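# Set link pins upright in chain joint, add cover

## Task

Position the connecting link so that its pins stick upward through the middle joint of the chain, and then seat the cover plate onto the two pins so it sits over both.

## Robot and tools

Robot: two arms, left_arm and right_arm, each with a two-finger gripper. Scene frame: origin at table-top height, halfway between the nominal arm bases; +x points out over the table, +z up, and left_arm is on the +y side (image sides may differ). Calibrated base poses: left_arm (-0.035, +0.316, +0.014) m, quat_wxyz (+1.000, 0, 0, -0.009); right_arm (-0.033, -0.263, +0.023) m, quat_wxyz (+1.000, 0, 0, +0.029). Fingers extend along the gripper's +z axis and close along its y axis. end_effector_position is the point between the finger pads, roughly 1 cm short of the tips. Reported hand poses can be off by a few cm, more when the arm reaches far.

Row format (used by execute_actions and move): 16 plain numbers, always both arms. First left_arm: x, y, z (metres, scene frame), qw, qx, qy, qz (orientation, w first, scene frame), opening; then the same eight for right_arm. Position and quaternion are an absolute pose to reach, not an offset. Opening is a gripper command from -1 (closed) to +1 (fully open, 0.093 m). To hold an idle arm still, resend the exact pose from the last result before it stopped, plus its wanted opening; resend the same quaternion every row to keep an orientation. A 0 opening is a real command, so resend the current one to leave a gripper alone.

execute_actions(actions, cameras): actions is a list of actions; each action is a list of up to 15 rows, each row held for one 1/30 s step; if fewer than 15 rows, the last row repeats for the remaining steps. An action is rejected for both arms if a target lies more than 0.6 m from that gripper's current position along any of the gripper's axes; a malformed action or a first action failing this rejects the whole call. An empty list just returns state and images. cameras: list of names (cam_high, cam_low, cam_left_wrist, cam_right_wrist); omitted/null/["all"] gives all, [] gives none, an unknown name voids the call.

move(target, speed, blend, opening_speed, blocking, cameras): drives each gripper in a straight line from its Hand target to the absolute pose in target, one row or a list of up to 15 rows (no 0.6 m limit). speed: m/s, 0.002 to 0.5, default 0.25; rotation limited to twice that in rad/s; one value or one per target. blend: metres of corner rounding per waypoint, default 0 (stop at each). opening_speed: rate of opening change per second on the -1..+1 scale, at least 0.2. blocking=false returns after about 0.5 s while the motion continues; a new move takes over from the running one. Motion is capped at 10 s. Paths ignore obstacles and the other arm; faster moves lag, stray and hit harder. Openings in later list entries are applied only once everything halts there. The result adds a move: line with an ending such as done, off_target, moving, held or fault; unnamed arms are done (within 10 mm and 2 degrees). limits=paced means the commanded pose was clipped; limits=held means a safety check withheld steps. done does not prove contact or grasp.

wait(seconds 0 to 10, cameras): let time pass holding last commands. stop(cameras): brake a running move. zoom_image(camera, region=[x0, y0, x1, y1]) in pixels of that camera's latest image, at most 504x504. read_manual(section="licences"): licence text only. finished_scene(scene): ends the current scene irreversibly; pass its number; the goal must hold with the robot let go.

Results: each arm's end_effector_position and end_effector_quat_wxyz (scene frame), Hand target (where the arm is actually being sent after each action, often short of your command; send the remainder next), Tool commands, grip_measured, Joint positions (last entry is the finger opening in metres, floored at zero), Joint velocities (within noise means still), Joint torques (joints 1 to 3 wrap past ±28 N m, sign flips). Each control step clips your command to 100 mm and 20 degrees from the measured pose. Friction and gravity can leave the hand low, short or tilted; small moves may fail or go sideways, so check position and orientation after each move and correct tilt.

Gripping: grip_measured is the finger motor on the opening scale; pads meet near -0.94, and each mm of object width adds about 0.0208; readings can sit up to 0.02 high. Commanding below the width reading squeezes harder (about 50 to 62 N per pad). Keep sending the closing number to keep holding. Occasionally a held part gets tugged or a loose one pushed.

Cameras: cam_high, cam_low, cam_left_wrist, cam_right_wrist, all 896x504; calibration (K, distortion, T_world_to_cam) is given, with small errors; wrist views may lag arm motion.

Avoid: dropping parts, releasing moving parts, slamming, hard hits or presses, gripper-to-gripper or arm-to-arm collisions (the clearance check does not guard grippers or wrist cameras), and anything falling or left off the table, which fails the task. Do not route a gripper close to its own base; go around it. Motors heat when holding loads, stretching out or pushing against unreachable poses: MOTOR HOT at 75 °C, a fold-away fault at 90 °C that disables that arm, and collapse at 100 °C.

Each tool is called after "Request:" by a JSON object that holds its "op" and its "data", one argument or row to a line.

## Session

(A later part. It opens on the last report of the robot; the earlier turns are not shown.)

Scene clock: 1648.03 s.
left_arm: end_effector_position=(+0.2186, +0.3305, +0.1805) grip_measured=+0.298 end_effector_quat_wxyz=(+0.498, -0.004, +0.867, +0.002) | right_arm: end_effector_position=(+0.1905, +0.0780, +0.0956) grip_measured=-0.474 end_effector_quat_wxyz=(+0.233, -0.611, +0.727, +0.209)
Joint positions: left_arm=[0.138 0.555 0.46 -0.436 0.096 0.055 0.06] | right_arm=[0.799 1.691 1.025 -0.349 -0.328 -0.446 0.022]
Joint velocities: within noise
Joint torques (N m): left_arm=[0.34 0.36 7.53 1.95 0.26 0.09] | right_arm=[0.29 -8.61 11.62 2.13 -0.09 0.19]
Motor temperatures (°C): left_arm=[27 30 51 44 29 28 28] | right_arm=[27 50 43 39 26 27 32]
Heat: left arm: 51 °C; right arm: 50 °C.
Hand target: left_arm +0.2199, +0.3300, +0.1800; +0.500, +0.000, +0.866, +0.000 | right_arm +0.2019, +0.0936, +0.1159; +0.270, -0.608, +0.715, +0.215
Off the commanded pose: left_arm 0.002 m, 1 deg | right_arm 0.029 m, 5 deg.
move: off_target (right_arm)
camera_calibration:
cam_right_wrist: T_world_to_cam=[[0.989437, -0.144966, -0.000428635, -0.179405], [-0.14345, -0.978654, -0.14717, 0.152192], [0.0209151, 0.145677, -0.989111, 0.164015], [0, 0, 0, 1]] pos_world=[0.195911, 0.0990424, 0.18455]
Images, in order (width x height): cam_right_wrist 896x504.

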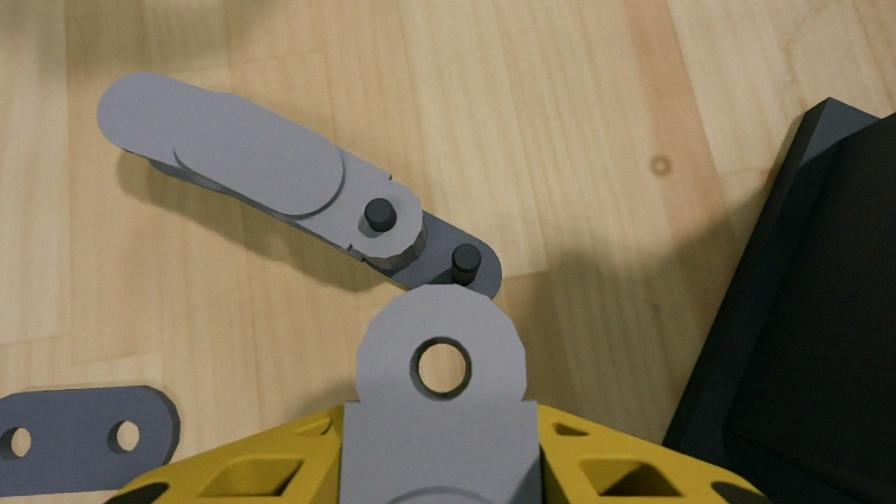

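Request:
{"op": "move", "data": {
  "target": [
    [0.22,0.33,0.18,0.5,0.0,0.866,0.0,0.3,0.209,0.112,0.110,0.2780,-0.6110,0.7080,0.2200,-0.85]
  ],
  "speed": 0.06,
  "cameras": ["cam_right_wrist"]
}}

Scene clock: 1670.30 s.
left_arm: end_effector_position=(+0.2186, +0.3305, +0.1805) grip_measured=+0.298 end_effector_quat_wxyz=(+0.498, -0.004, +0.867, +0.002) | right_arm: end_effector_position=(+0.1971, +0.0930, +0.0899) grip_measured=-0.474 end_effector_quat_wxyz=(+0.240, -0.613, +0.722, +0.212)
Joint positions: left_arm=[0.138 0.555 0.46 -0.436 0.096 0.055 0.06] | right_arm=[0.811 1.749 1.057 -0.303 -0.327 -0.442 0.022]
Joint velocities: within noise
Joint torques (N m): left_arm=[0.28 0.38 7.47 1.95 0.27 0.1] | right_arm=[0.65 -8.77 11.96 2.16 -0.15 0.19]
Motor temperatures (°C): left_arm=[27 30 51 44 29 28 27] | right_arm=[27 49 46 40 26 27 33]
Heat: left arm: 51 °C; right arm: 49 °C.
Hand target: left_arm +0.2199, +0.3300, +0.1800; +0.500, +0.000, +0.866, +0.000 | right_arm +0.2078, +0.1105, +0.1110; +0.278, -0.611, +0.708, +0.220
Off the commanded pose: left_arm 0.002 m, 1 deg | right_arm 0.030 m, 5 deg.
move: off_target (right_arm)
camera_calibration:
cam_right_wrist: T_world_to_cam=[[0.990531, -0.137044, 0.00823631, -0.185452], [-0.133874, -0.97744, -0.163364, 0.166401], [0.0304385, 0.160714, -0.986531, 0.152495], [0, 0, 0, 1]] pos_world=[0.201331, 0.112724, 0.179152]
Images, in order (width x height): cam_right_wrist 896x504.

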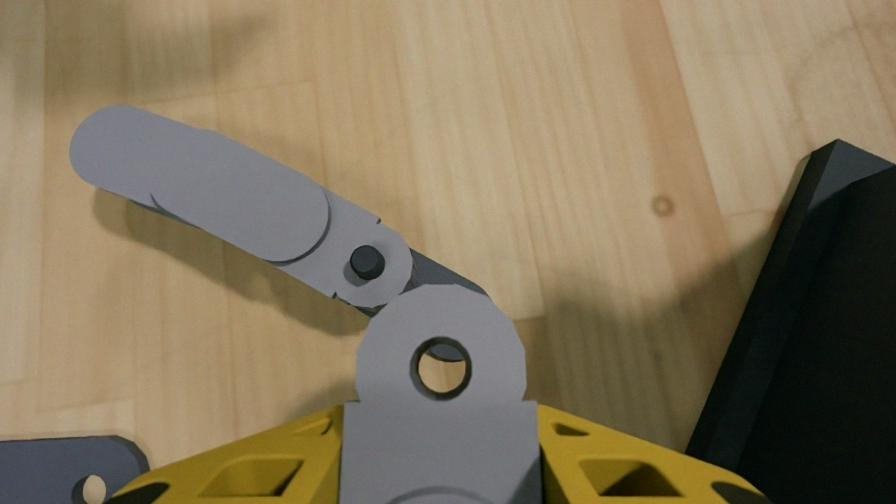

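Request:
{"op": "move", "data": {
  "target": [
    [0.22,0.33,0.18,0.5,0.0,0.866,0.0,0.3,0.2135,0.1225,0.102,0.2850,-0.6110,0.7050,0.2210,-0.85]
  ],
  "speed": 0.06,
  "cameras": ["cam_right_wrist"]
}}

Request:
{"op": "zoom_image", "data": {
  "camera": "cam_right_wrist",
  "region": [330, 230, 550, 484]
}}

Scene clock: 1679.50 s.
left_arm: end_effector_position=(+0.2187, +0.3305, +0.1806) grip_measured=+0.298 end_effector_quat_wxyz=(+0.498, -0.004, +0.867, +0.002) | right_arm: end_effector_position=(+0.2015, +0.1033, +0.0823) grip_measured=-0.474 end_effector_quat_wxyz=(+0.247, -0.614, +0.719, +0.214)
Joint positions: left_arm=[0.138 0.555 0.46 -0.436 0.096 0.055 0.06] | right_arm=[0.819 1.794 1.068 -0.253 -0.324 -0.436 0.022]
Joint velocities: within noise
Joint torques (N m): left_arm=[0.25 0.31 7.49 1.95 0.27 0.09] | right_arm=[0.57 -9.11 11.88 2.22 -0.09 0.18]
Motor temperatures (°C): left_arm=[27 30 51 44 29 28 27] | right_arm=[27 48 47 40 26 27 33]
Heat: left arm: 51 °C; right arm: 48 °C.
Hand target: left_arm +0.2200, +0.3300, +0.1800; +0.500, +0.000, +0.866, +0.000 | right_arm +0.2124, +0.1209, +0.1030; +0.285, -0.611, +0.705, +0.221
Off the commanded pose: left_arm 0.002 m, 1 deg | right_arm 0.030 m, 5 deg.
move: off_target (right_arm)
camera_calibration:
cam_right_wrist: T_world_to_cam=[[0.990724, -0.134948, 0.0159889, -0.189232], [-0.130042, -0.975637, -0.176699, 0.175983], [0.0394447, 0.172981, -0.984135, 0.139936], [0, 0, 0, 1]] pos_world=[0.204842, 0.121953, 0.171837]
Images, in order (width x height): cam_right_wrist 896x504.

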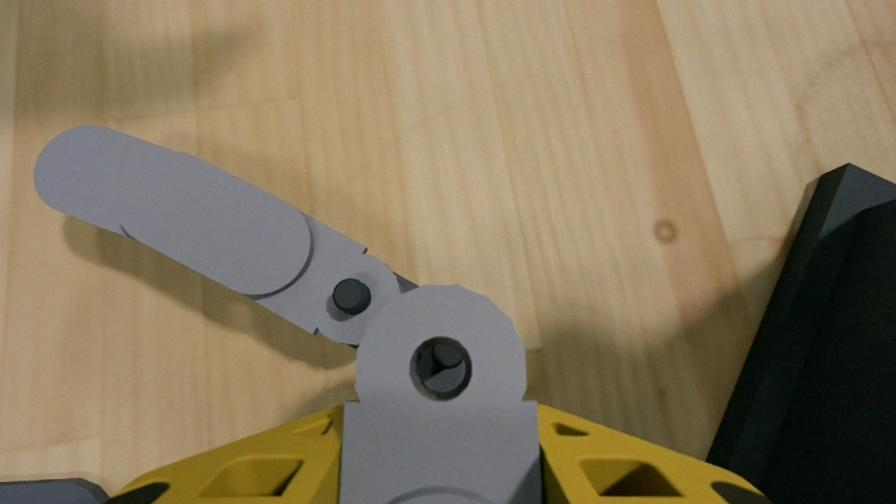

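Scaled by 1.984 from the camera's 896x504 image, which has a finer 1280x720 frame.

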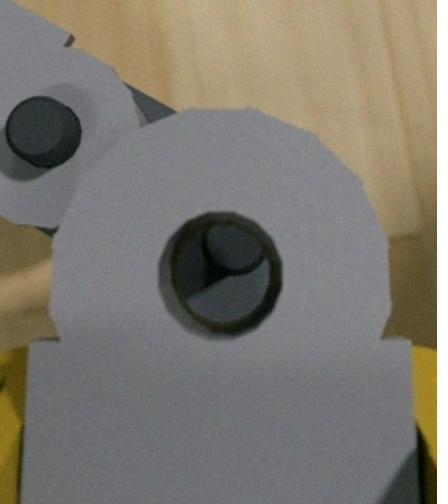

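Request:
{"op": "move", "data": {
  "target": [
    [0.22,0.33,0.18,0.5,0.0,0.866,0.0,0.3,0.2152,0.1210,0.095,0.2888,-0.6017,0.7054,0.2385,-0.85]
  ],
  "speed": 0.06,
  "cameras": ["cam_right_wrist"]
}}

Request:
{"op": "zoom_image", "data": {
  "camera": "cam_right_wrist",
  "region": [330, 230, 550, 484]
}}

Scene clock: 1701.13 s.
left_arm: end_effector_position=(+0.2187, +0.3305, +0.1806) grip_measured=+0.298 end_effector_quat_wxyz=(+0.498, -0.004, +0.867, +0.002) | right_arm: end_effector_position=(+0.2074, +0.1122, +0.0845) grip_measured=-0.474 end_effector_quat_wxyz=(+0.265, -0.607, +0.714, +0.226)
Joint positions: left_arm=[0.138 0.555 0.46 -0.436 0.096 0.055 0.06] | right_arm=[0.816 1.81 1.068 -0.191 -0.339 -0.422 0.022]
Joint velocities: within noise
Joint torques (N m): left_arm=[0.34 0.38 7.46 1.95 0.28 0.09] | right_arm=[-0.9 -9.44 8.53 2.35 -0.32 0.19]
Motor temperatures (°C): left_arm=[27 30 51 44 29 28 27] | right_arm=[27 47 47 42 26 27 33]
Heat: left arm: 51 °C; right arm: 47 °C.
Hand target: left_arm +0.2199, +0.3300, +0.1800; +0.500, +0.000, +0.866, +0.000 | right_arm +0.2148, +0.1204, +0.0953; +0.288, -0.602, +0.705, +0.238
Off the commanded pose: left_arm 0.002 m, 1 deg | right_arm 0.016 m, 3 deg.
move: off_target (right_arm)
camera_calibration:
cam_right_wrist: T_world_to_cam=[[0.989857, -0.140557, 0.0206517, -0.193537], [-0.132586, -0.966205, -0.221065, 0.188972], [0.051026, 0.216085, -0.97504, 0.132294], [0, 0, 0, 1]] pos_world=[0.209879, 0.126796, 0.174764]
Images, in order (width x height): cam_right_wrist 896x504.

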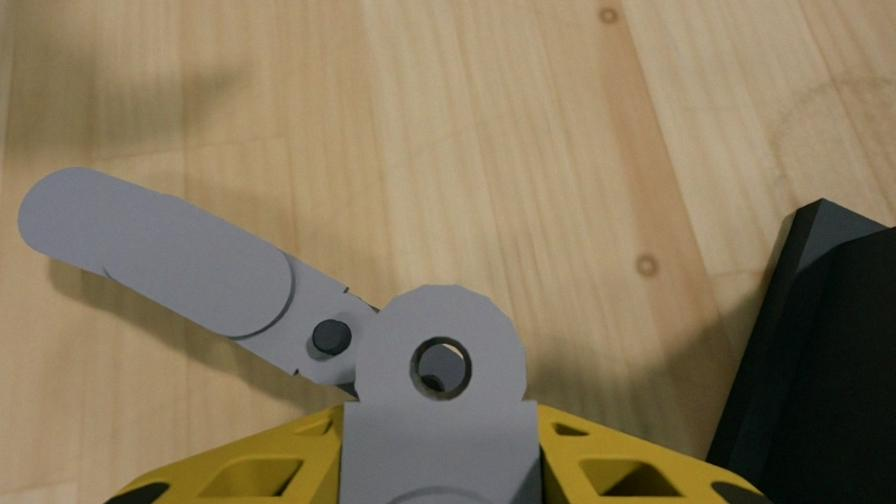

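Scaled by 1.984 from the camera's 896x504 image, which has a finer 1280x720 frame.

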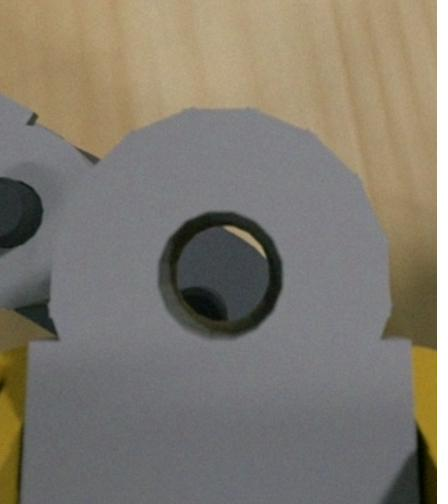

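Request:
{"op": "move", "data": {
  "target": [
    [0.22,0.33,0.18,0.5,0.0,0.866,0.0,0.3,0.208,0.105,0.130,0.2774,-0.5881,0.7211,0.2395,-0.85],
    [0.22,0.33,0.18,0.5,0.0,0.866,0.0,0.3,0.2135,0.1210,0.100,0.2774,-0.5881,0.7211,0.2395,-0.85]
  ],
  "speed": 0.06,
  "cameras": ["cam_right_wrist"]
}}

Request:
{"op": "zoom_image", "data": {
  "camera": "cam_right_wrist",
  "region": [330, 230, 550, 484]
}}

Scene clock: 1719.97 s.
left_arm: end_effector_position=(+0.2187, +0.3305, +0.1806) grip_measured=+0.298 end_effector_quat_wxyz=(+0.498, -0.004, +0.867, +0.002) | right_arm: end_effector_position=(+0.2059, +0.1038, +0.0822) grip_measured=-0.474 end_effector_quat_wxyz=(+0.245, -0.589, +0.736, +0.227)
Joint positions: left_arm=[0.138 0.555 0.46 -0.436 0.096 0.055 0.06] | right_arm=[0.806 1.801 1.068 -0.235 -0.34 -0.378 0.022]
Joint velocities: within noise
Joint torques (N m): left_arm=[0.29 0.39 7.51 1.94 0.26 0.09] | right_arm=[0.92 -9.46 10.54 2.24 -0.18 0.17]
Motor temperatures (°C): left_arm=[27 29 51 44 29 28 27] | right_arm=[27 48 47 42 26 27 33]
Heat: left arm: 51 °C; right arm: 48 °C.
Hand target: left_arm +0.2199, +0.3300, +0.1800; +0.500, +0.000, +0.866, +0.000 | right_arm +0.2126, +0.1199, +0.1006; +0.277, -0.588, +0.721, +0.240
Off the commanded pose: left_arm 0.002 m, 1 deg | right_arm 0.026 m, 4 deg.
move: off_target (right_arm)
camera_calibration:
cam_right_wrist: T_world_to_cam=[[0.982677, -0.183459, -0.0262559, -0.183398], [-0.185066, -0.963852, -0.191674, 0.188394], [0.00985761, 0.193213, -0.981107, 0.143342], [0, 0, 0, 1]] pos_world=[0.213673, 0.120243, 0.171929]
Images, in order (width x height): cam_right_wrist 896x504.

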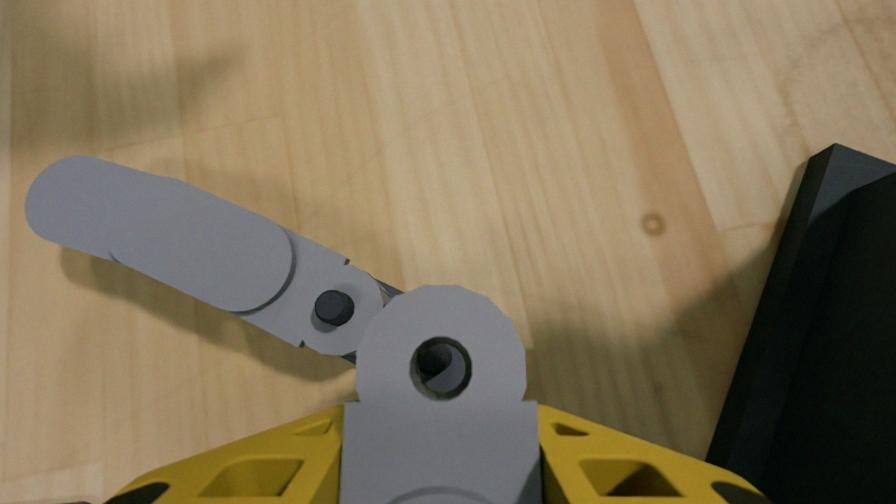

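Scaled by 1.984 from the camera's 896x504 image, which has a finer 1280x720 frame.

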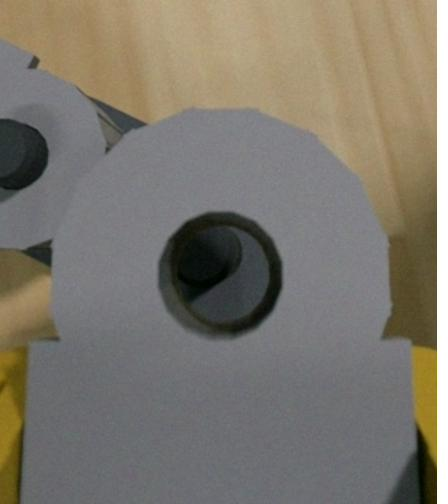

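Request:
{"op": "move", "data": {
  "target": [
    [0.22,0.33,0.18,0.5,0.0,0.866,0.0,0.3,0.2106,0.1228,0.090,0.2800,-0.5960,0.7145,0.2364,-0.85]
  ],
  "speed": 0.06,
  "cameras": ["cam_right_wrist"]
}}

Request:
{"op": "zoom_image", "data": {
  "camera": "cam_right_wrist",
  "region": [330, 230, 550, 484]
}}

Scene clock: 1752.97 s.
left_arm: end_effector_position=(+0.2187, +0.3305, +0.1806) grip_measured=+0.298 end_effector_quat_wxyz=(+0.498, -0.004, +0.867, +0.002) | right_arm: end_effector_position=(+0.2059, +0.1121, +0.0805) grip_measured=-0.474 end_effector_quat_wxyz=(+0.255, -0.593, +0.728, +0.231)
Joint positions: left_arm=[0.138 0.555 0.46 -0.436 0.096 0.055 0.06] | right_arm=[0.819 1.819 1.068 -0.193 -0.34 -0.379 0.022]
Joint velocities: within noise
Joint torques (N m): left_arm=[0.31 0.32 7.5 1.95 0.27 0.08] | right_arm=[0.53 -9.57 8.4 2.26 -0.09 0.04]
Motor temperatures (°C): left_arm=[27 29 51 45 29 28 27] | right_arm=[27 50 47 43 26 27 33]
Heat: left arm: 51 °C; right arm: 50 °C.
Hand target: left_arm +0.2199, +0.3300, +0.1800; +0.500, +0.000, +0.866, +0.000 | right_arm +0.2101, +0.1223, +0.0903; +0.279, -0.596, +0.715, +0.236
Off the commanded pose: left_arm 0.002 m, 1 deg | right_arm 0.015 m, 3 deg.
move: off_target (right_arm)
camera_calibration:
cam_right_wrist: T_world_to_cam=[[0.985366, -0.16993, -0.0132975, -0.184988], [-0.168856, -0.962538, -0.212152, 0.194143], [0.0232517, 0.211293, -0.977146, 0.134932], [0, 0, 0, 1]] pos_world=[0.211925, 0.126924, 0.170576]
Images, in order (width x height): cam_right_wrist 896x504.

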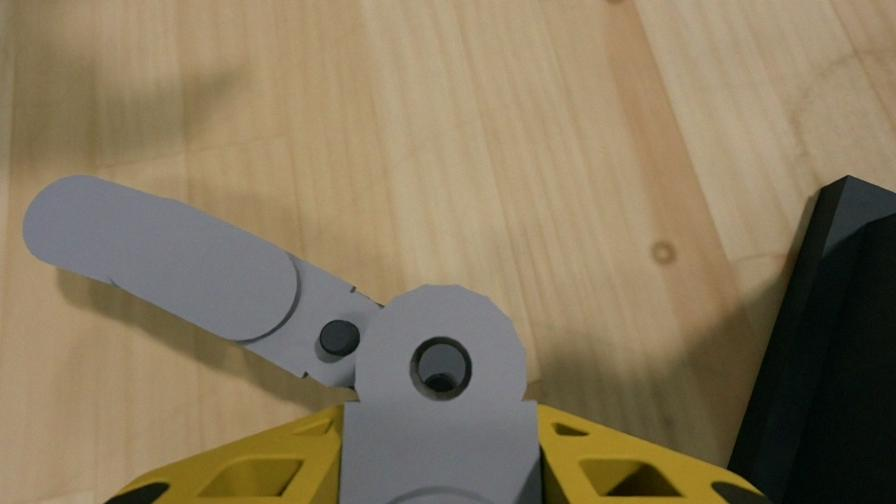

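Scaled by 1.984 from the camera's 896x504 image, which has a finer 1280x720 frame.

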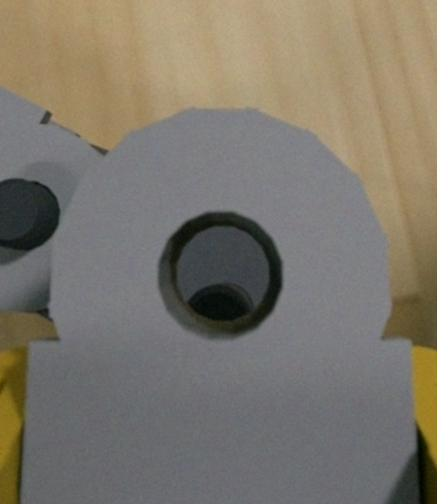

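Request:
{"op": "move", "data": {
  "target": [
    [0.22,0.33,0.18,0.5,0.0,0.866,0.0,0.3,0.2083,0.1165,0.084,0.2800,-0.5960,0.7145,0.2364,-0.85]
  ],
  "speed": 0.06,
  "cameras": ["cam_right_wrist"]
}}

Request:
{"op": "zoom_image", "data": {
  "camera": "cam_right_wrist",
  "region": [330, 230, 550, 484]
}}

Scene clock: 1764.73 s.
left_arm: end_effector_position=(+0.2187, +0.3305, +0.1806) grip_measured=+0.298 end_effector_quat_wxyz=(+0.498, -0.004, +0.867, +0.002) | right_arm: end_effector_position=(+0.2033, +0.1090, +0.0739) grip_measured=-0.474 end_effector_quat_wxyz=(+0.255, -0.595, +0.727, +0.230)
Joint positions: left_arm=[0.138 0.555 0.46 -0.436 0.096 0.055 0.06] | right_arm=[0.819 1.819 1.039 -0.165 -0.34 -0.384 0.022]
Joint velocities: within noise
Joint torques (N m): left_arm=[0.34 0.36 7.49 1.96 0.28 0.09] | right_arm=[-0.09 -10.15 7.35 2.29 -0.16 0.07]
Motor temperatures (°C): left_arm=[27 29 51 45 29 28 27] | right_arm=[27 52 47 42 26 27 33]
Heat: left arm: 51 °C; right arm: 52 °C.
Hand target: left_arm +0.2199, +0.3300, +0.1800; +0.500, +0.000, +0.866, +0.000 | right_arm +0.2080, +0.1161, +0.0843; +0.280, -0.596, +0.715, +0.236
Off the commanded pose: left_arm 0.002 m, 1 deg | right_arm 0.014 m, 3 deg.
move: off_target (right_arm)
camera_calibration:
cam_right_wrist: T_world_to_cam=[[0.985927, -0.16679, -0.011354, -0.183677], [-0.16541, -0.963408, -0.210914, 0.188647], [0.0242399, 0.209824, -0.977439, 0.129155], [0, 0, 0, 1]] pos_world=[0.209165, 0.124009, 0.163944]
Images, in order (width x height): cam_right_wrist 896x504.

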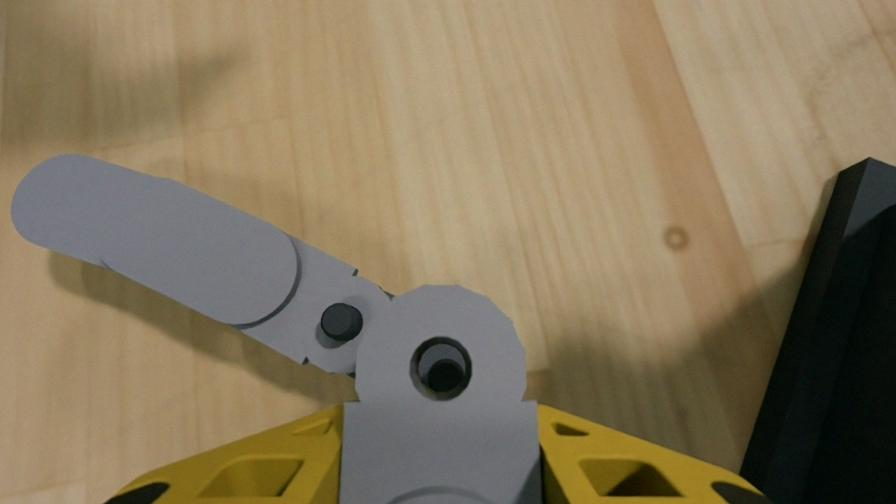

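Scaled by 1.984 from the camera's 896x504 image, which has a finer 1280x720 frame.

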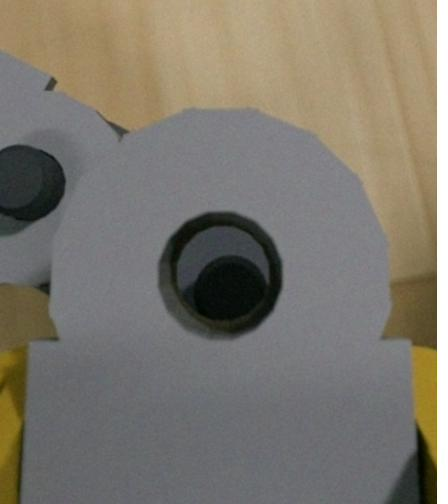

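Request:
{"op": "move", "data": {
  "target": [
    [0.22,0.33,0.18,0.5,0.0,0.866,0.0,0.3,0.2079,0.1142,0.077,0.2800,-0.5960,0.7145,0.2364,-0.85]
  ],
  "speed": 0.05,
  "cameras": ["cam_right_wrist"]
}}

Request:
{"op": "zoom_image", "data": {
  "camera": "cam_right_wrist",
  "region": [330, 230, 550, 484]
}}

Scene clock: 1771.73 s.
left_arm: end_effector_position=(+0.2187, +0.3305, +0.1806) grip_measured=+0.298 end_effector_quat_wxyz=(+0.498, -0.004, +0.867, +0.002) | right_arm: end_effector_position=(+0.2024, +0.1079, +0.0703) grip_measured=-0.474 end_effector_quat_wxyz=(+0.258, -0.596, +0.725, +0.230)
Joint positions: left_arm=[0.138 0.555 0.46 -0.436 0.096 0.055 0.06] | right_arm=[0.819 1.819 1.017 -0.137 -0.34 -0.386 0.022]
Joint velocities: within noise
Joint torques (N m): left_arm=[0.32 0.34 7.53 1.94 0.28 0.09] | right_arm=[-0.34 -9.42 7.21 2.29 -0.19 0.05]
Motor temperatures (°C): left_arm=[27 29 51 45 29 28 27] | right_arm=[27 52 47 43 26 27 33]
Heat: left arm: 51 °C; right arm: 52 °C.
Hand target: left_arm +0.2199, +0.3300, +0.1800; +0.500, +0.000, +0.866, +0.000 | right_arm +0.2076, +0.1139, +0.0772; +0.279, -0.596, +0.715, +0.236
Off the commanded pose: left_arm 0.002 m, 1 deg | right_arm 0.011 m, 3 deg.
move: off_target (right_arm)
camera_calibration:
cam_right_wrist: T_world_to_cam=[[0.986319, -0.164737, -0.0059791, -0.183665], [-0.162092, -0.962605, -0.217066, 0.186331], [0.0300033, 0.215065, -0.976139, 0.124071], [0, 0, 0, 1]] pos_world=[0.207633, 0.122423, 0.160458]
Images, in order (width x height): cam_right_wrist 896x504.

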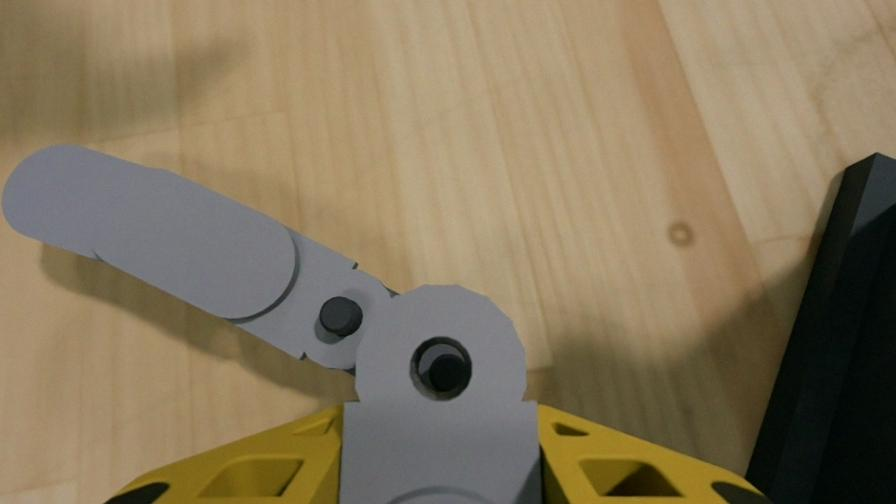

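Scaled by 1.984 from the camera's 896x504 image, which has a finer 1280x720 frame.

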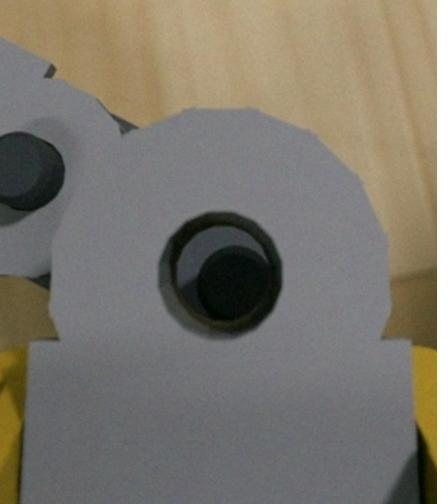

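Request:
{"op": "move", "data": {
  "target": [
    [0.22,0.33,0.18,0.5,0.0,0.866,0.0,0.3,0.2088,0.1118,0.069,0.2800,-0.5960,0.7145,0.2364,-0.85]
  ],
  "speed": 0.05,
  "cameras": ["cam_right_wrist"]
}}

Request:
{"op": "zoom_image", "data": {
  "camera": "cam_right_wrist",
  "region": [330, 230, 550, 484]
}}

Scene clock: 1781.10 s.
left_arm: end_effector_position=(+0.2187, +0.3305, +0.1806) grip_measured=+0.298 end_effector_quat_wxyz=(+0.498, -0.004, +0.867, +0.002) | right_arm: end_effector_position=(+0.2013, +0.1066, +0.0622) grip_measured=-0.474 end_effector_quat_wxyz=(+0.258, -0.598, +0.723, +0.229)
Joint positions: left_arm=[0.138 0.555 0.46 -0.436 0.096 0.055 0.06] | right_arm=[0.819 1.831 0.997 -0.105 -0.34 -0.392 0.022]
Joint velocities: within noise
Joint torques (N m): left_arm=[0.24 0.32 7.5 1.94 0.27 0.09] | right_arm=[-0.94 -9.61 7.27 2.32 -0.26 0.03]
Motor temperatures (°C): left_arm=[27 29 51 45 29 28 27] | right_arm=[27 52 46 44 26 27 33]
Heat: left arm: 51 °C; right arm: 52 °C.
Hand target: left_arm +0.2199, +0.3300, +0.1800; +0.500, +0.000, +0.866, +0.000 | right_arm +0.2085, +0.1114, +0.0693; +0.280, -0.596, +0.715, +0.236
Off the commanded pose: left_arm 0.002 m, 1 deg | right_arm 0.011 m, 3 deg.
move: off_target (right_arm)
camera_calibration:
cam_right_wrist: T_world_to_cam=[[0.987038, -0.160451, -0.00323037, -0.183622], [-0.15737, -0.963741, -0.215495, 0.182197], [0.0314632, 0.21321, -0.9765, 0.116396], [0, 0, 0, 1]] pos_world=[0.206253, 0.121312, 0.15233]
Images, in order (width x height): cam_right_wrist 896x504.

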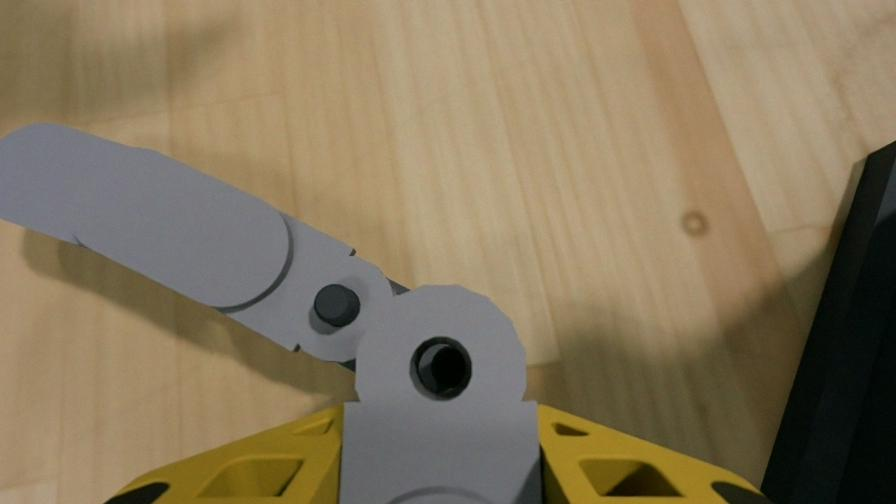

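Scaled by 1.984 from the camera's 896x504 image, which has a finer 1280x720 frame.

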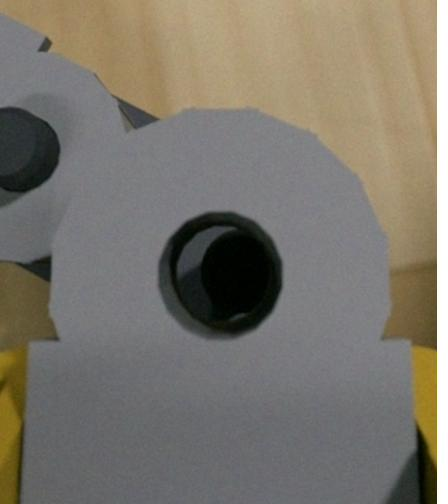

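Request:
{"op": "move", "data": {
  "target": [
    [0.22,0.33,0.18,0.5,0.0,0.866,0.0,0.3,0.2120,0.1110,0.071,0.2800,-0.5960,0.7145,0.2364,-0.85]
  ],
  "speed": 0.05,
  "cameras": ["cam_right_wrist"]
}}

Request:
{"op": "zoom_image", "data": {
  "camera": "cam_right_wrist",
  "region": [330, 230, 550, 484]
}}

Scene clock: 1790.97 s.
left_arm: end_effector_position=(+0.2187, +0.3305, +0.1806) grip_measured=+0.298 end_effector_quat_wxyz=(+0.498, -0.004, +0.867, +0.002) | right_arm: end_effector_position=(+0.2056, +0.1039, +0.0622) grip_measured=-0.474 end_effector_quat_wxyz=(+0.260, -0.596, +0.725, +0.227)
Joint positions: left_arm=[0.138 0.555 0.46 -0.436 0.096 0.055 0.06] | right_arm=[0.807 1.831 0.997 -0.105 -0.34 -0.398 0.022]
Joint velocities: within noise
Joint torques (N m): left_arm=[0.32 0.31 7.49 1.93 0.28 0.11] | right_arm=[-0.8 -9.42 8.38 2.2 -0.28 0.1]
Motor temperatures (°C): left_arm=[27 29 51 45 29 28 27] | right_arm=[27 52 46 43 26 27 33]
Heat: left arm: 51 °C; right arm: 52 °C.
Hand target: left_arm +0.2199, +0.3300, +0.1800; +0.500, +0.000, +0.866, +0.000 | right_arm +0.2118, +0.1106, +0.0711; +0.280, -0.596, +0.715, +0.236
Off the commanded pose: left_arm 0.002 m, 1 deg | right_arm 0.013 m, 3 deg.
move: off_target (right_arm)
camera_calibration:
cam_right_wrist: T_world_to_cam=[[0.985978, -0.166872, 0.00116992, -0.187645], [-0.16269, -0.962781, -0.215836, 0.181337], [0.0371433, 0.212619, -0.976429, 0.115769], [0, 0, 0, 1]] pos_world=[0.210215, 0.11866, 0.152398]
Images, in order (width x height): cam_right_wrist 896x504.

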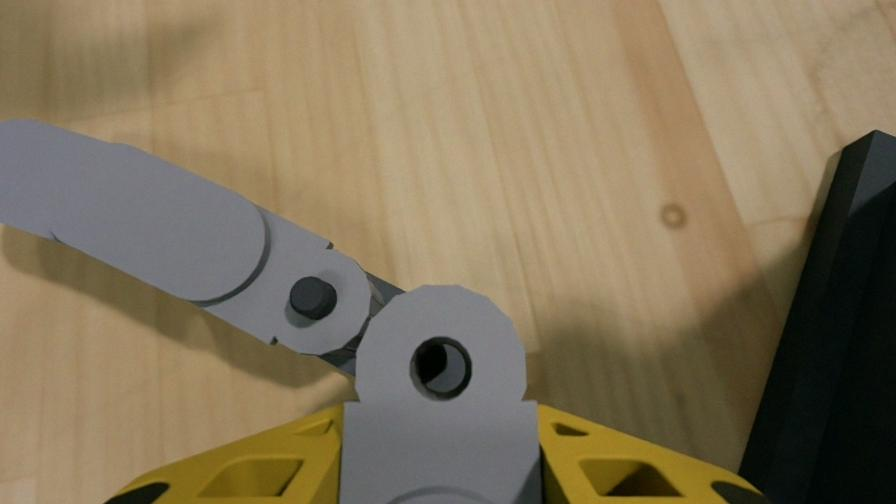

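Scaled by 1.984 from the camera's 896x504 image, which has a finer 1280x720 frame.

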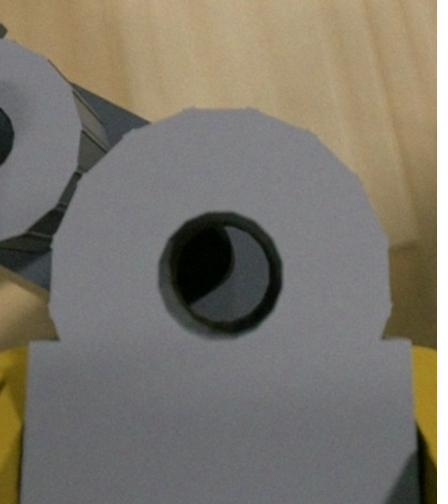

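Request:
{"op": "move", "data": {
  "target": [
    [0.22,0.33,0.18,0.5,0.0,0.866,0.0,0.3,0.2075,0.1135,0.072,0.2800,-0.5960,0.7145,0.2364,-0.85]
  ],
  "speed": 0.05,
  "cameras": ["cam_right_wrist"]
}}

Request:
{"op": "zoom_image", "data": {
  "camera": "cam_right_wrist",
  "region": [330, 230, 550, 484]
}}

Scene clock: 1800.77 s.
left_arm: end_effector_position=(+0.2187, +0.3305, +0.1806) grip_measured=+0.298 end_effector_quat_wxyz=(+0.498, -0.004, +0.867, +0.002) | right_arm: end_effector_position=(+0.2056, +0.1039, +0.0622) grip_measured=-0.474 end_effector_quat_wxyz=(+0.261, -0.596, +0.725, +0.227)
Joint positions: left_arm=[0.138 0.555 0.46 -0.436 0.096 0.055 0.06] | right_arm=[0.807 1.831 0.997 -0.105 -0.34 -0.399 0.022]
Joint velocities: within noise
Joint torques (N m): left_arm=[0.31 0.35 7.45 1.94 0.25 0.1] | right_arm=[0.64 -9.84 7.86 2.22 -0.2 0.15]
Motor temperatures (°C): left_arm=[27 29 51 45 29 28 27] | right_arm=[27 52 46 43 26 27 33]
Heat: left arm: 51 °C; right arm: 52 °C.
Hand target: left_arm +0.2199, +0.3300, +0.1800; +0.500, +0.000, +0.866, +0.000 | right_arm +0.2073, +0.1131, +0.0721; +0.280, -0.596, +0.715, +0.236
Off the commanded pose: left_arm 0.002 m, 1 deg | right_arm 0.014 m, 3 deg.
move: off_target (right_arm)
camera_calibration:
cam_right_wrist: T_world_to_cam=[[0.986026, -0.166586, 0.00141737, -0.1877], [-0.162358, -0.962837, -0.215836, 0.181274], [0.0373199, 0.21259, -0.976429, 0.115735], [0, 0, 0, 1]] pos_world=[0.210189, 0.118665, 0.152399]
Images, in order (width x height): cam_right_wrist 896x504.

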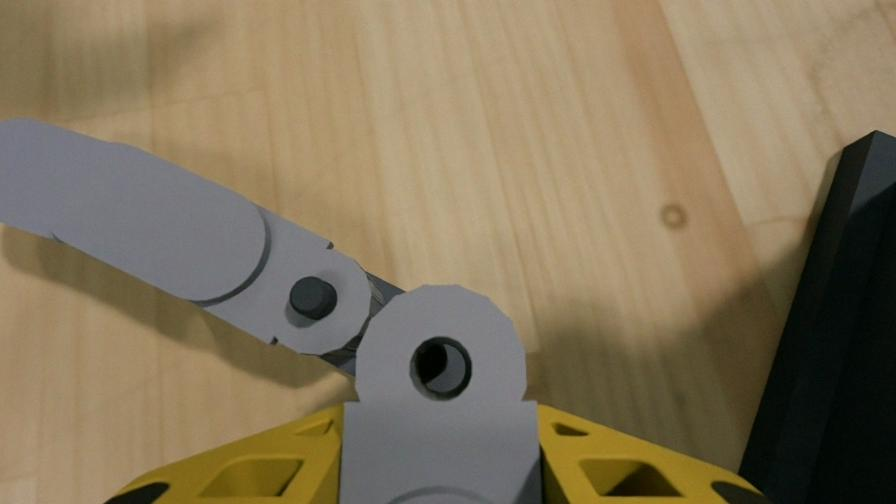

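Scaled by 1.984 from the camera's 896x504 image, which has a finer 1280x720 frame.

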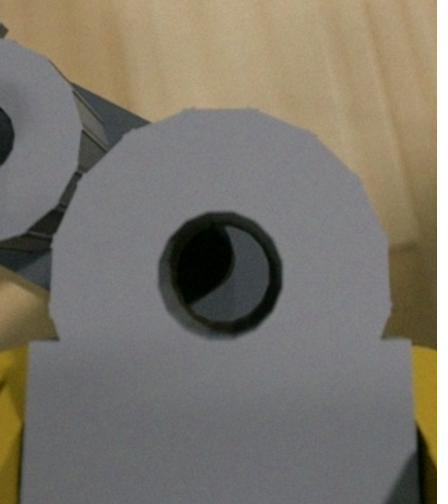

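Request:
{"op": "move", "data": {
  "target": [
    [0.22,0.33,0.18,0.5,0.0,0.866,0.0,0.3,0.2052,0.1143,0.072,0.2800,-0.5960,0.7145,0.2364,-0.85]
  ],
  "speed": 0.05,
  "cameras": ["cam_right_wrist"]
}}

Request:
{"op": "zoom_image", "data": {
  "camera": "cam_right_wrist",
  "region": [330, 230, 550, 484]
}}

Scene clock: 1808.77 s.
left_arm: end_effector_position=(+0.2187, +0.3305, +0.1806) grip_measured=+0.298 end_effector_quat_wxyz=(+0.498, -0.004, +0.867, +0.002) | right_arm: end_effector_position=(+0.2027, +0.1057, +0.0622) grip_measured=-0.474 end_effector_quat_wxyz=(+0.259, -0.597, +0.724, +0.229)
Joint positions: left_arm=[0.138 0.555 0.46 -0.436 0.096 0.055 0.06] | right_arm=[0.815 1.831 0.997 -0.105 -0.34 -0.395 0.022]
Joint velocities: within noise
Joint torques (N m): left_arm=[0.23 0.32 7.47 1.95 0.27 0.09] | right_arm=[0.59 -10.09 7.53 2.23 -0.12 0.16]
Motor temperatures (°C): left_arm=[27 29 51 45 29 28 27] | right_arm=[27 52 45 43 26 27 33]
Heat: left arm: 51 °C; right arm: 52 °C.
Hand target: left_arm +0.2199, +0.3300, +0.1800; +0.500, +0.000, +0.866, +0.000 | right_arm +0.2049, +0.1140, +0.0721; +0.280, -0.596, +0.715, +0.236
Off the commanded pose: left_arm 0.002 m, 1 deg | right_arm 0.013 m, 3 deg.
move: off_target (right_arm)
camera_calibration:
cam_right_wrist: T_world_to_cam=[[0.986755, -0.16221, -0.00130456, -0.18507], [-0.158665, -0.963454, -0.215827, 0.181879], [0.0337524, 0.213175, -0.976431, 0.116117], [0, 0, 0, 1]] pos_world=[0.207558, 0.120458, 0.152393]
Images, in order (width x height): cam_right_wrist 896x504.

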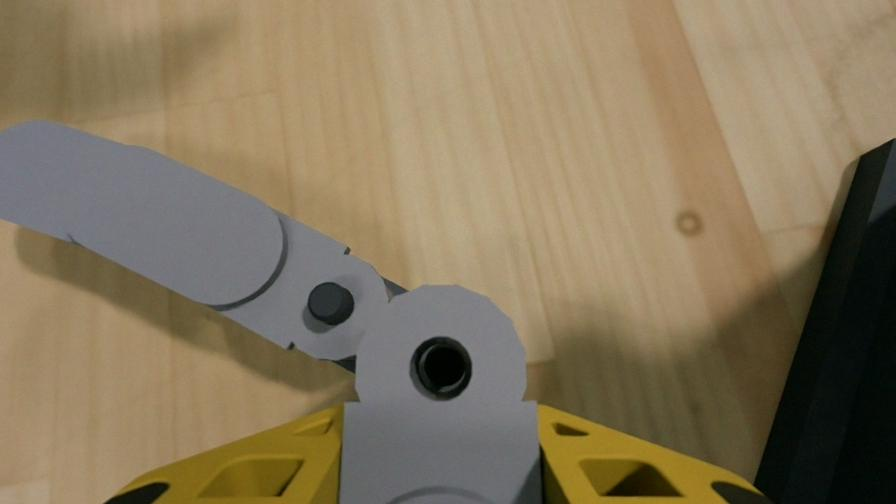

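Scaled by 1.984 from the camera's 896x504 image, which has a finer 1280x720 frame.

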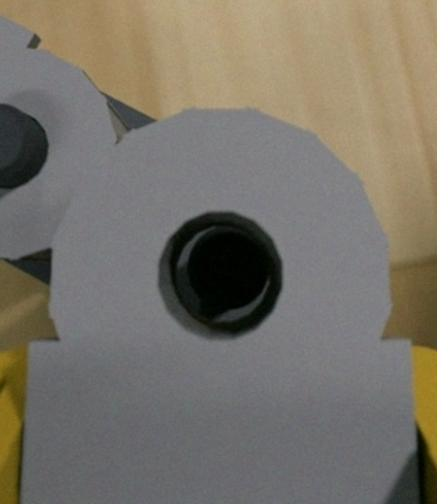

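Request:
{"op": "move", "data": {
  "target": [
    [0.22,0.33,0.18,0.5,0.0,0.866,0.0,0.3,0.2053,0.1148,0.064,0.2800,-0.5960,0.7145,0.2364,-0.85]
  ],
  "speed": 0.04,
  "cameras": ["cam_right_wrist"]
}}

Request:
{"op": "zoom_image", "data": {
  "camera": "cam_right_wrist",
  "region": [330, 230, 550, 484]
}}

Scene clock: 1816.80 s.
left_arm: end_effector_position=(+0.2187, +0.3305, +0.1806) grip_measured=+0.298 end_effector_quat_wxyz=(+0.498, -0.004, +0.867, +0.002) | right_arm: end_effector_position=(+0.2031, +0.1062, +0.0574) grip_measured=-0.474 end_effector_quat_wxyz=(+0.261, -0.597, +0.723, +0.229)
Joint positions: left_arm=[0.138 0.555 0.46 -0.436 0.096 0.055 0.06] | right_arm=[0.815 1.843 0.987 -0.08 -0.34 -0.394 0.022]
Joint velocities: within noise
Joint torques (N m): left_arm=[0.29 0.28 7.5 1.96 0.28 0.09] | right_arm=[0.66 -9.43 7.06 2.33 -0.14 0.17]
Motor temperatures (°C): left_arm=[27 29 51 45 29 28 27] | right_arm=[27 52 45 43 26 27 33]
Heat: left arm: 51 °C; right arm: 52 °C.
Hand target: left_arm +0.2199, +0.3300, +0.1800; +0.500, +0.000, +0.866, +0.000 | right_arm +0.2051, +0.1145, +0.0642; +0.279, -0.596, +0.715, +0.236
Off the commanded pose: left_arm 0.002 m, 1 deg | right_arm 0.011 m, 3 deg.
move: off_target (right_arm)
camera_calibration:
cam_right_wrist: T_world_to_cam=[[0.986662, -0.162781, -0.0000517624, -0.18537], [-0.158851, -0.962773, -0.218709, 0.181474], [0.0355517, 0.2158, -0.97579, 0.110658], [0, 0, 0, 1]] pos_world=[0.207791, 0.120664, 0.147659]
Images, in order (width x height): cam_right_wrist 896x504.

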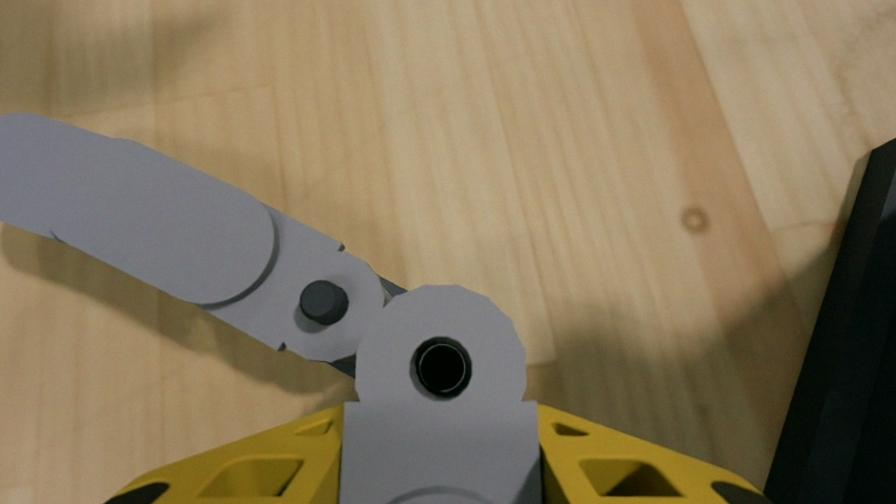

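Scaled by 1.984 from the camera's 896x504 image, which has a finer 1280x720 frame.

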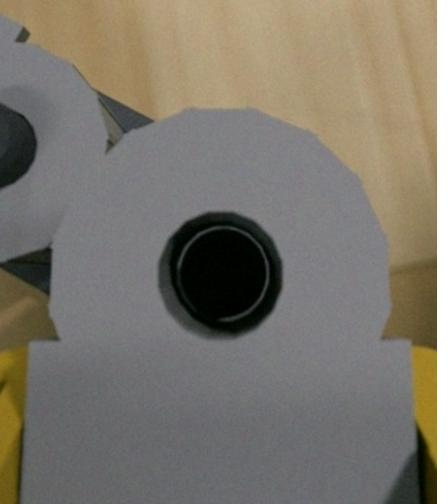

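Request:
{"op": "move", "data": {
  "target": [
    [0.22,0.33,0.18,0.5,0.0,0.866,0.0,0.3,0.2053,0.1148,0.054,0.2800,-0.5960,0.7145,0.2364,-0.85]
  ],
  "speed": 0.04,
  "cameras": ["cam_right_wrist"]
}}

Request:
{"op": "zoom_image", "data": {
  "camera": "cam_right_wrist",
  "region": [330, 230, 550, 484]
}}

Scene clock: 1822.93 s.
left_arm: end_effector_position=(+0.2187, +0.3305, +0.1806) grip_measured=+0.298 end_effector_quat_wxyz=(+0.498, -0.004, +0.867, +0.002) | right_arm: end_effector_position=(+0.2052, +0.1103, +0.0538) grip_measured=-0.474 end_effector_quat_wxyz=(+0.273, -0.597, +0.719, +0.230)
Joint positions: left_arm=[0.138 0.555 0.46 -0.436 0.096 0.055 0.06] | right_arm=[0.819 1.859 0.974 -0.025 -0.336 -0.393 0.022]
Joint velocities: within noise
Joint torques (N m): left_arm=[0.31 0.32 7.46 1.96 0.27 0.09] | right_arm=[0.27 -8.73 6.76 2.19 -0.2 0.19]
Motor temperatures (°C): left_arm=[27 29 51 45 29 28 27] | right_arm=[27 52 45 43 26 27 33]
Heat: left arm: 51 °C; right arm: 52 °C.
Hand target: left_arm +0.2199, +0.3300, +0.1800; +0.500, +0.000, +0.866, +0.000 | right_arm +0.2051, +0.1147, +0.0541; +0.280, -0.596, +0.715, +0.236
Off the commanded pose: left_arm 0.002 m, 1 deg | right_arm 0.005 m, 1 deg.
move: done
camera_calibration:
cam_right_wrist: T_world_to_cam=[[0.986675, -0.161991, 0.0152373, -0.187645], [-0.153723, -0.95879, -0.238935, 0.184583], [0.0533148, 0.233409, -0.970916, 0.100328], [0, 0, 0, 1]] pos_world=[0.20817, 0.123162, 0.144373]
Images, in order (width x height): cam_right_wrist 896x504.

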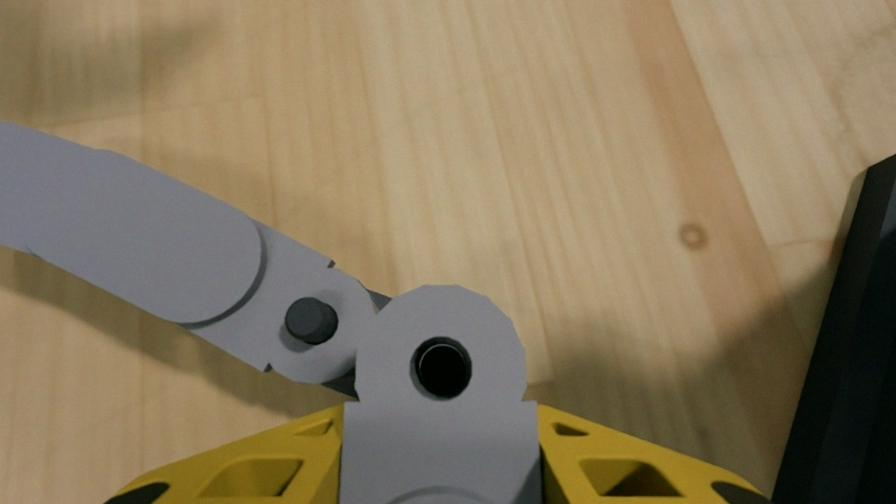

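Scaled by 1.984 from the camera's 896x504 image, which has a finer 1280x720 frame.

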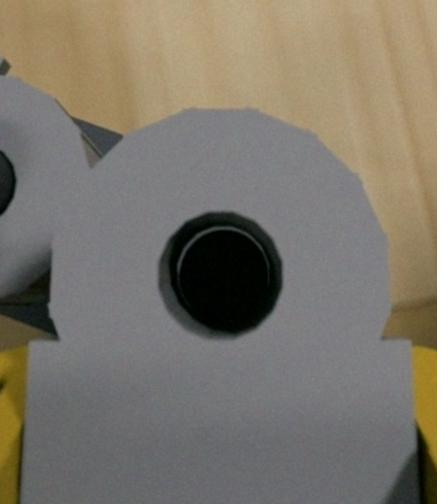

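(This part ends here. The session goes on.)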